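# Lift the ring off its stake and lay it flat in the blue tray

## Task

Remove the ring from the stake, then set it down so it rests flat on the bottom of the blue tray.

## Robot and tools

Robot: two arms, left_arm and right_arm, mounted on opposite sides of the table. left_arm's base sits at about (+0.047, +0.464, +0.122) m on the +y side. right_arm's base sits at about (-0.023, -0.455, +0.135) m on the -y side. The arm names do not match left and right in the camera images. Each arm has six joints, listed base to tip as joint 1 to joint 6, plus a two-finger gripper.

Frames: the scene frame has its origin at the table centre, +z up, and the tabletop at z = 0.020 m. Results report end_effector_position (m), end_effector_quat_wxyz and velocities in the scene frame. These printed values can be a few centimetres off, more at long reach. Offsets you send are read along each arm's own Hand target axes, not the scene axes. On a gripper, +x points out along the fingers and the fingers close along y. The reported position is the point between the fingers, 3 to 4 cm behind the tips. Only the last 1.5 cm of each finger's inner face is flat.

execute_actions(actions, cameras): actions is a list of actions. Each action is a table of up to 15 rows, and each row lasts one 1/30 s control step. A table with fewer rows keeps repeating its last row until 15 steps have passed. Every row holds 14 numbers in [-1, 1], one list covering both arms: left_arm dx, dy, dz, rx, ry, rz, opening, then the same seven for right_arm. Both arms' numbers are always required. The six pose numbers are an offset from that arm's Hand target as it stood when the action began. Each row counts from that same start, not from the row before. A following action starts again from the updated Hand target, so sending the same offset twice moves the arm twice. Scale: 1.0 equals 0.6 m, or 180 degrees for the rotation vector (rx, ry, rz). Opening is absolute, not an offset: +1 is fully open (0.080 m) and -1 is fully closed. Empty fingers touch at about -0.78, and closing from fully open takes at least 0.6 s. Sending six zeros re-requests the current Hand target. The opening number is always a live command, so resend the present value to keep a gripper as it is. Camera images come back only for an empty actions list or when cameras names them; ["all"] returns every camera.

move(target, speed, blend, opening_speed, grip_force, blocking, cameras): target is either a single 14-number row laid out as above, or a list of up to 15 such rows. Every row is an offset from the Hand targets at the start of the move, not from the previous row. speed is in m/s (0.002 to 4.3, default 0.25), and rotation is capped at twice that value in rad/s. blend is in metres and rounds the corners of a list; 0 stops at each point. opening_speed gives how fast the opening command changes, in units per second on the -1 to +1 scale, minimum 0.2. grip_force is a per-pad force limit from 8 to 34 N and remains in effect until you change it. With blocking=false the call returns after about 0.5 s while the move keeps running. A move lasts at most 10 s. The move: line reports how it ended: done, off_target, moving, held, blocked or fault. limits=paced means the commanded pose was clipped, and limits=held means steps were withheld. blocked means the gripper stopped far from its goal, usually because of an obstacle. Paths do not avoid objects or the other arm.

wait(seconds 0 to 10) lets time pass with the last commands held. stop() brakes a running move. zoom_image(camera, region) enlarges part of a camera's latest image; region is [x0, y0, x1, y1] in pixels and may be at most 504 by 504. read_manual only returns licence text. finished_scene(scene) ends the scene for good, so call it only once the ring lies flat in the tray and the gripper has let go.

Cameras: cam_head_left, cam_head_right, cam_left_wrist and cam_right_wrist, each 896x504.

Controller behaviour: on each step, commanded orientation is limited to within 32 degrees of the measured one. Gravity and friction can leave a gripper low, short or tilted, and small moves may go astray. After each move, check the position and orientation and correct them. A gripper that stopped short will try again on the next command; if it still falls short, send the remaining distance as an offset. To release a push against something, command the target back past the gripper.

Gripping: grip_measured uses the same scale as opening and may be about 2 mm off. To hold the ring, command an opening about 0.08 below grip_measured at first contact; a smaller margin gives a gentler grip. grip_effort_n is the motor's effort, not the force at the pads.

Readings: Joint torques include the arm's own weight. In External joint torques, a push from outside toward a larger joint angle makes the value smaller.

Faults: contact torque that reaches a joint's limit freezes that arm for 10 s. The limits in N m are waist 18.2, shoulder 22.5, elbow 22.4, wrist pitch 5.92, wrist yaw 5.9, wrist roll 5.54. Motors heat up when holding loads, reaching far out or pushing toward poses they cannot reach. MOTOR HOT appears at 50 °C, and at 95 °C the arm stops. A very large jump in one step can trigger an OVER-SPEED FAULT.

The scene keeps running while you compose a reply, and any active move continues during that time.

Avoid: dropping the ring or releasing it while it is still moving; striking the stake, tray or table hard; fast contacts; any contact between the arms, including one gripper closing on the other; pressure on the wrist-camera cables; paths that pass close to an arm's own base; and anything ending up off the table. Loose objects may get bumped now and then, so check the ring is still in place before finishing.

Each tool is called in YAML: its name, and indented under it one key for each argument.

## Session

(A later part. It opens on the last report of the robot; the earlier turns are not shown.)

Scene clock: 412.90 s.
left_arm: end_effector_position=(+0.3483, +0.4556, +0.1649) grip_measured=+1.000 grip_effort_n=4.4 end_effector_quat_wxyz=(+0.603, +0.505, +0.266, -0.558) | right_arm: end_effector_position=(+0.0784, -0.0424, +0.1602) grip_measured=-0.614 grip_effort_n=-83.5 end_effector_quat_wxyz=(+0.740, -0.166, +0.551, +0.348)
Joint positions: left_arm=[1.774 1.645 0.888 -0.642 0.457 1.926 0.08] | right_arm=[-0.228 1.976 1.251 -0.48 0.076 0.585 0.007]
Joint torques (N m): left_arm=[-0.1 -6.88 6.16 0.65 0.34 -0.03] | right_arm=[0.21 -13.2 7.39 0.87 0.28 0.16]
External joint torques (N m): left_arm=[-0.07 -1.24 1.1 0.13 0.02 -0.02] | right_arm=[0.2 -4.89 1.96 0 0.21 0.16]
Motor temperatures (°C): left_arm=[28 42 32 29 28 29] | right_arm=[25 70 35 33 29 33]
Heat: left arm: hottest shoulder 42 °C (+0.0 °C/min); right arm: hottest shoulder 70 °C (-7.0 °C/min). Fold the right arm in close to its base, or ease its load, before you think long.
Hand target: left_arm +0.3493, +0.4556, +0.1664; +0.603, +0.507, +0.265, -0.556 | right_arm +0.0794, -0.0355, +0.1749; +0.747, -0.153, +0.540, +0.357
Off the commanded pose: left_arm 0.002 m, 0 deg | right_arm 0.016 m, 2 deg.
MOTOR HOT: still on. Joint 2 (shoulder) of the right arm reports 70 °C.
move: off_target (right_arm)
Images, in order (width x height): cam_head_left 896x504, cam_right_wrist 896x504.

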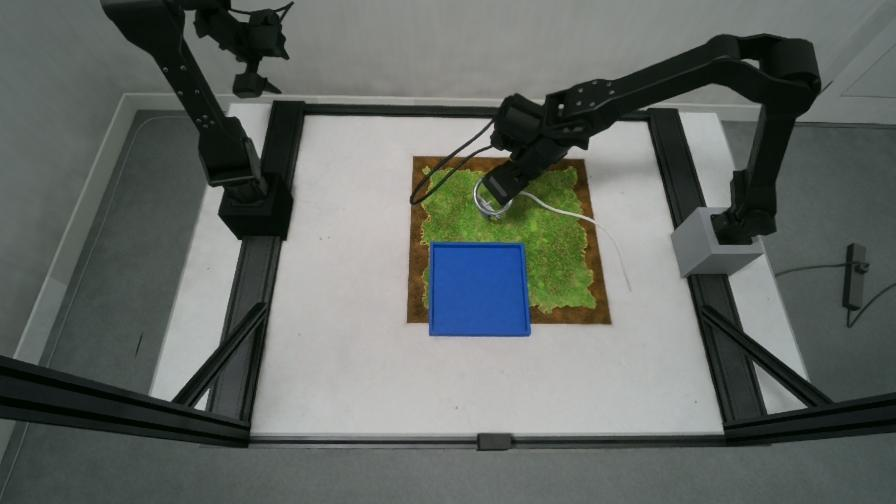

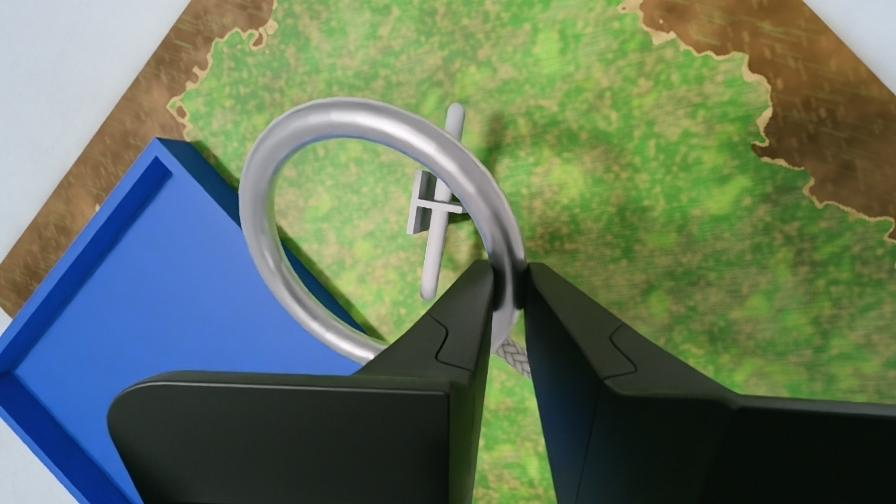

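move:
  target: [0,0,0,0,0,0,1, 0.021,0.1867,-0.1577,0,0.1222,0,-0.76]
  speed: 0.15
  cameras: ["cam_right_wrist","cam_head_left"]

Scene clock: 432.20 s.
left_arm: end_effector_position=(+0.3483, +0.4556, +0.1649) grip_measured=+1.000 grip_effort_n=4.0 end_effector_quat_wxyz=(+0.603, +0.505, +0.266, -0.558) | right_arm: end_effector_position=(-0.0618, -0.0146, +0.1461) grip_measured=-0.614 grip_effort_n=-83.5 end_effector_quat_wxyz=(+0.632, -0.223, +0.670, +0.320)
Joint positions: left_arm=[1.774 1.645 0.888 -0.642 0.457 1.926 0.08] | right_arm=[0.041 2.225 1.637 -0.87 -0.097 0.842 0.007]
Joint torques (N m): left_arm=[-0.1 -6.88 6.15 0.64 0.33 -0.04] | right_arm=[-0.11 -10.44 7.4 0.38 -0.26 0.13]
External joint torques (N m): left_arm=[-0.08 -1.29 1.07 0.11 0.02 -0.02] | right_arm=[-0.12 -0.64 2.01 -0.14 -0.24 0.13]
Motor temperatures (°C): left_arm=[28 42 33 29 28 29] | right_arm=[25 67 35 33 29 33]
Heat: left arm: hottest shoulder 42 °C (+0.0 °C/min); right arm: hottest shoulder 67 °C (-10.1 °C/min). Fold the right arm in close to its base, or ease its load, before you think long.
Hand target: left_arm +0.3493, +0.4556, +0.1664; +0.603, +0.507, +0.265, -0.556 | right_arm -0.0629, -0.0110, +0.1458; +0.630, -0.219, +0.673, +0.321
Off the commanded pose: left_arm 0.002 m, 0 deg | right_arm 0.004 m, 1 deg.
MOTOR HOT: still on. Joint 2 (shoulder) of the right arm reports 67 °C.
move: done
Images, in order (width x height): cam_head_left 896x504, cam_right_wrist 896x504.

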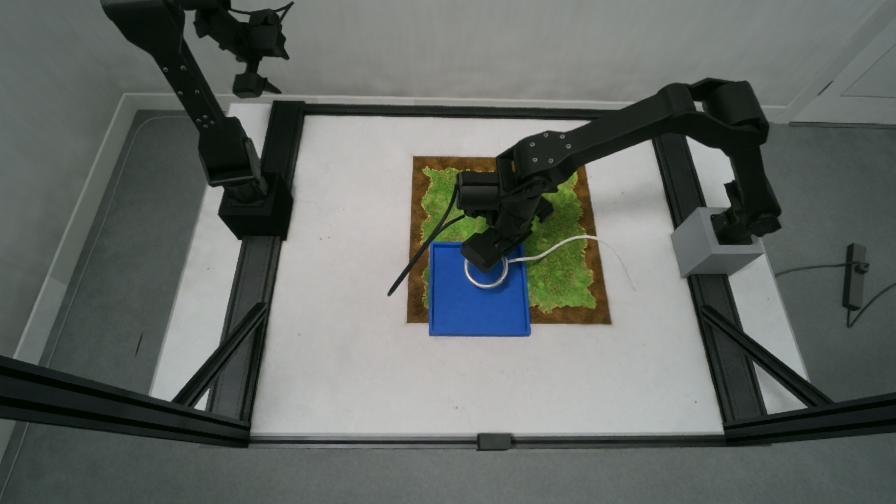

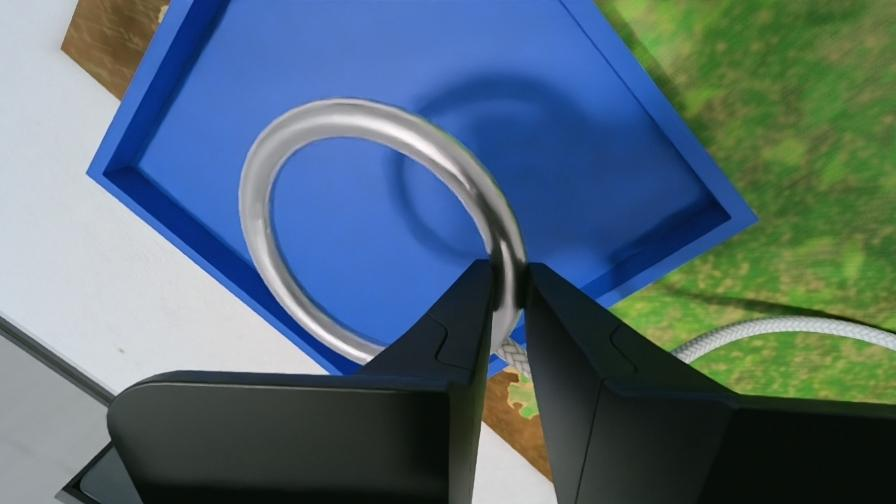

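move:
  target:
    - [0,0,0,0,0,0,1, 0.0987,-0.0157,0,0,0,0,-0.76]
    - [0,0,0,0,0,0,1, 0.128,-0.0204,0,0,0,0,-0.76]
  speed: [0.1,0.03]
  blend: [0.01,0]
  cameras: ["cam_right_wrist"]

Scene clock: 442.80 s.
left_arm: end_effector_position=(+0.3483, +0.4556, +0.1649) grip_measured=+1.000 grip_effort_n=4.0 end_effector_quat_wxyz=(+0.603, +0.505, +0.266, -0.558) | right_arm: end_effector_position=(-0.0624, -0.0072, +0.0768) grip_measured=-0.614 grip_effort_n=-83.5 end_effector_quat_wxyz=(+0.633, -0.214, +0.667, +0.328)
Joint positions: left_arm=[1.774 1.645 0.888 -0.642 0.457 1.926 0.08] | right_arm=[0.04 2.354 1.555 -0.636 -0.099 0.842 0.007]
Joint torques (N m): left_arm=[-0.09 -6.88 6.14 0.65 0.33 -0.04] | right_arm=[-0.09 -9.73 4.76 0.66 -0.19 0.12]
External joint torques (N m): left_arm=[-0.07 -1.26 1.08 0.13 0.01 -0.02] | right_arm=[-0.16 0.17 -0.05 0.16 -0.17 0.13]
Motor temperatures (°C): left_arm=[28 42 33 29 28 29] | right_arm=[25 67 35 33 29 33]
Heat: left arm: hottest shoulder 42 °C (+0.0 °C/min); right arm: hottest shoulder 67 °C (-8.0 °C/min). Fold the right arm in close to its base, or ease its load, before you think long.
Hand target: left_arm +0.3493, +0.4556, +0.1664; +0.603, +0.507, +0.265, -0.556 | right_arm -0.0628, -0.0109, +0.0681; +0.630, -0.218, +0.673, +0.321
Off the commanded pose: left_arm 0.002 m, 0 deg | right_arm 0.010 m, 1 deg.
MOTOR HOT: still on. Joint 2 (shoulder) of the right arm reports 67 °C.
move: off_target (right_arm); blend cut to 0.0089 m at target 1
Images, in order (width x height): cam_right_wrist 896x504.

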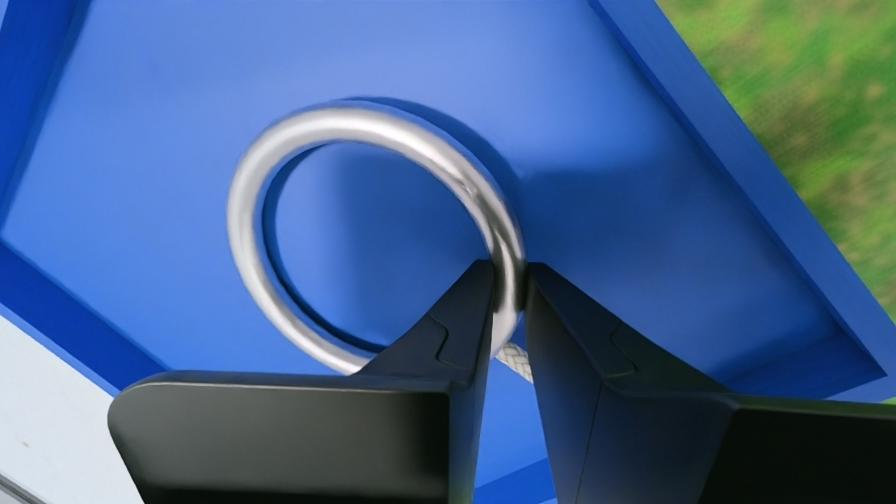

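move:
  target: [0,0,0,0,0,0,1,0.0115,-0.0018,0,0,0,0,-0.76]
  speed: 0.03
  cameras: ["cam_right_wrist"]

Scene clock: 473.30 s.
left_arm: end_effector_position=(+0.3483, +0.4556, +0.1649) grip_measured=+1.000 grip_effort_n=4.0 end_effector_quat_wxyz=(+0.603, +0.505, +0.266, -0.558) | right_arm: end_effector_position=(-0.0621, -0.0062, +0.0718) grip_measured=-0.614 grip_effort_n=-83.5 end_effector_quat_wxyz=(+0.634, -0.213, +0.667, +0.329)
Joint positions: left_arm=[1.774 1.645 0.888 -0.642 0.457 1.926 0.08] | right_arm=[0.04 2.365 1.552 -0.617 -0.099 0.842 0.007]
Joint torques (N m): left_arm=[-0.1 -6.88 6.14 0.65 0.34 -0.04] | right_arm=[-0.01 -9.34 4.63 0.74 -0.18 0.12]
External joint torques (N m): left_arm=[-0.1 -1.27 1.02 0.11 0.03 -0.02] | right_arm=[-0.02 0.64 -0.16 0.24 -0.16 0.13]
Motor temperatures (°C): left_arm=[28 42 33 29 28 29] | right_arm=[25 65 34 33 29 33]
Heat: left arm: hottest shoulder 42 °C (+0.0 °C/min); right arm: hottest shoulder 65 °C (-5.1 °C/min). Fold the right arm in close to its base, or ease its load, before you think long.
Hand target: left_arm +0.3493, +0.4556, +0.1664; +0.603, +0.507, +0.265, -0.556 | right_arm -0.0627, -0.0108, +0.0612; +0.630, -0.218, +0.673, +0.321
Off the commanded pose: left_arm 0.002 m, 0 deg | right_arm 0.012 m, 1 deg.
MOTOR HOT: still on. Joint 2 (shoulder) of the right arm reports 65 °C.
move: off_target (right_arm)
Images, in order (width x height): cam_right_wrist 896x504.

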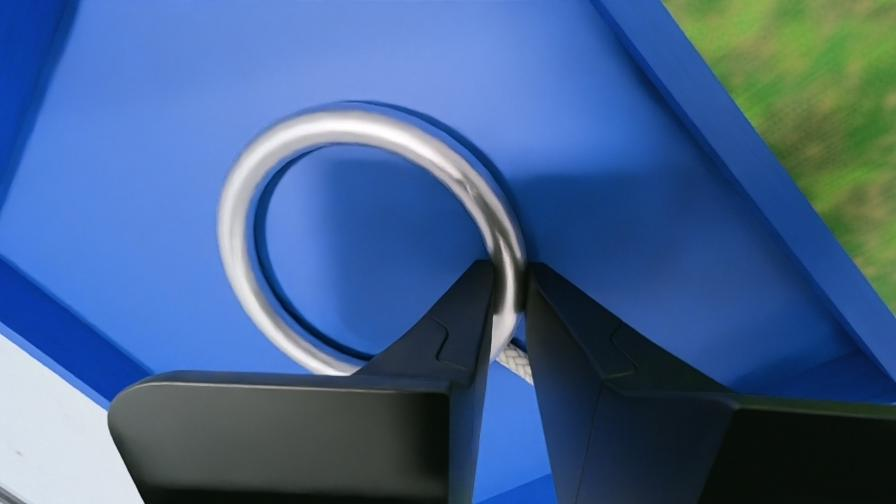

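move:
  target: [0,0,0,0,0,0,1,0.0082,-0.0013,0,0,0,0,-0.76]
  speed: 0.03

move:
  target:
    - [0,0,0,0,0,0,1,0,0,0,0,0,0,-0.3]
    - [0,0,0,0,0,0,1,-0.1645,0.026,0,0,0,0,-0.3]
  speed: [0.03,0.1]
  opening_speed: 0.4
  cameras: ["cam_head_left","cam_right_wrist"]

Scene clock: 478.30 s.
left_arm: end_effector_position=(+0.3483, +0.4556, +0.1649) grip_measured=+1.000 grip_effort_n=4.4 end_effector_quat_wxyz=(+0.603, +0.505, +0.266, -0.558) | right_arm: end_effector_position=(-0.0622, -0.0058, +0.0706) grip_measured=-0.614 grip_effort_n=-83.5 end_effector_quat_wxyz=(+0.634, -0.212, +0.666, +0.331)
Joint positions: left_arm=[1.774 1.645 0.888 -0.642 0.457 1.926 0.08] | right_arm=[0.04 2.366 1.548 -0.609 -0.1 0.842 0.007]
Joint torques (N m): left_arm=[-0.1 -6.88 6.16 0.65 0.34 -0.04] | right_arm=[-0.03 -8.19 4.55 1.11 -0.17 0.13]
External joint torques (N m): left_arm=[-0.1 -1.24 1.1 0.13 0.02 -0.03] | right_arm=[-0.03 1.88 -0.29 0.59 -0.15 0.14]
Motor temperatures (°C): left_arm=[28 42 33 29 28 29] | right_arm=[25 64 34 33 29 33]
Heat: left arm: hottest shoulder 42 °C (+0.0 °C/min); right arm: hottest shoulder 64 °C (-5.1 °C/min). Fold the right arm in close to its base, or ease its load, before you think long.
Hand target: left_arm +0.3493, +0.4556, +0.1664; +0.603, +0.507, +0.265, -0.556 | right_arm -0.0628, -0.0109, +0.0561; +0.630, -0.218, +0.673, +0.321
Off the commanded pose: left_arm 0.002 m, 0 deg | right_arm 0.015 m, 2 deg.
MOTOR HOT: still on. Joint 2 (shoulder) of the right arm reports 64 °C.
move: off_target (right_arm)

Scene clock: 481.30 s.
left_arm: end_effector_position=(+0.3483, +0.4556, +0.1649) grip_measured=+1.000 grip_effort_n=4.0 end_effector_quat_wxyz=(+0.603, +0.505, +0.266, -0.558) | right_arm: end_effector_position=(-0.0636, -0.0158, +0.1449) grip_measured=-0.302 grip_effort_n=11.4 end_effector_quat_wxyz=(+0.626, -0.230, +0.676, +0.313)
Joint positions: left_arm=[1.774 1.645 0.888 -0.642 0.457 1.926 0.08] | right_arm=[0.042 2.242 1.663 -0.903 -0.106 0.843 0.021]
Joint torques (N m): left_arm=[-0.1 -6.87 6.18 0.65 0.34 -0.04] | right_arm=[-0.21 -14.57 6.7 0.27 0.02 0.1]
External joint torques (N m): left_arm=[-0.11 -1.25 1.08 0.11 0.03 -0.03] | right_arm=[-0.15 -4.68 1.36 -0.18 0.04 0.11]
Motor temperatures (°C): left_arm=[28 42 33 29 28 29] | right_arm=[25 64 34 32 29 33]
Heat: left arm: hottest shoulder 42 °C (+0.0 °C/min); right arm: hottest shoulder 64 °C (-5.1 °C/min). Fold the right arm in close to its base, or ease its load, before you think long.
Hand target: left_arm +0.3493, +0.4556, +0.1664; +0.603, +0.507, +0.265, -0.556 | right_arm -0.0627, -0.0109, +0.1562; +0.630, -0.218, +0.673, +0.321
Off the commanded pose: left_arm 0.002 m, 0 deg | right_arm 0.012 m, 2 deg.
MOTOR HOT: still on. Joint 2 (shoulder) of the right arm reports 64 °C.
move: off_target (right_arm)
Images, in order (width x height): cam_head_left 896x504, cam_right_wrist 896x504.

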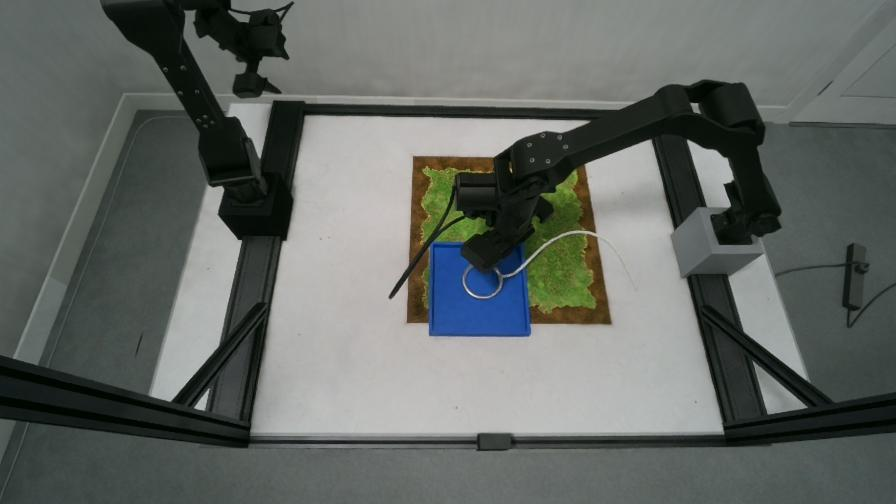

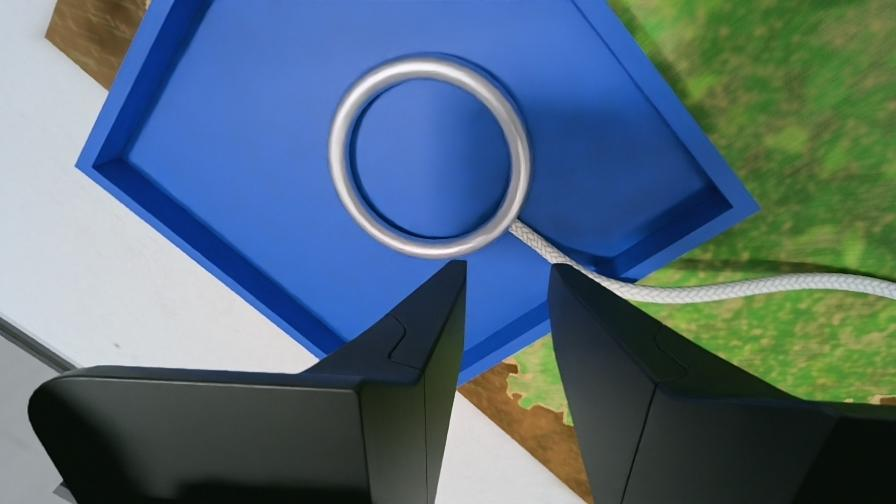

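zoom_image:
  camera: "cam_right_wrist"
  region: [280, 20, 680, 320]

Scaled by 1.260.

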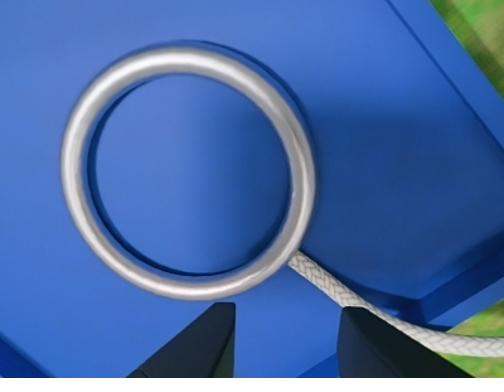

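finished_scene:
  scene: 2

The scene is finished: the task was done.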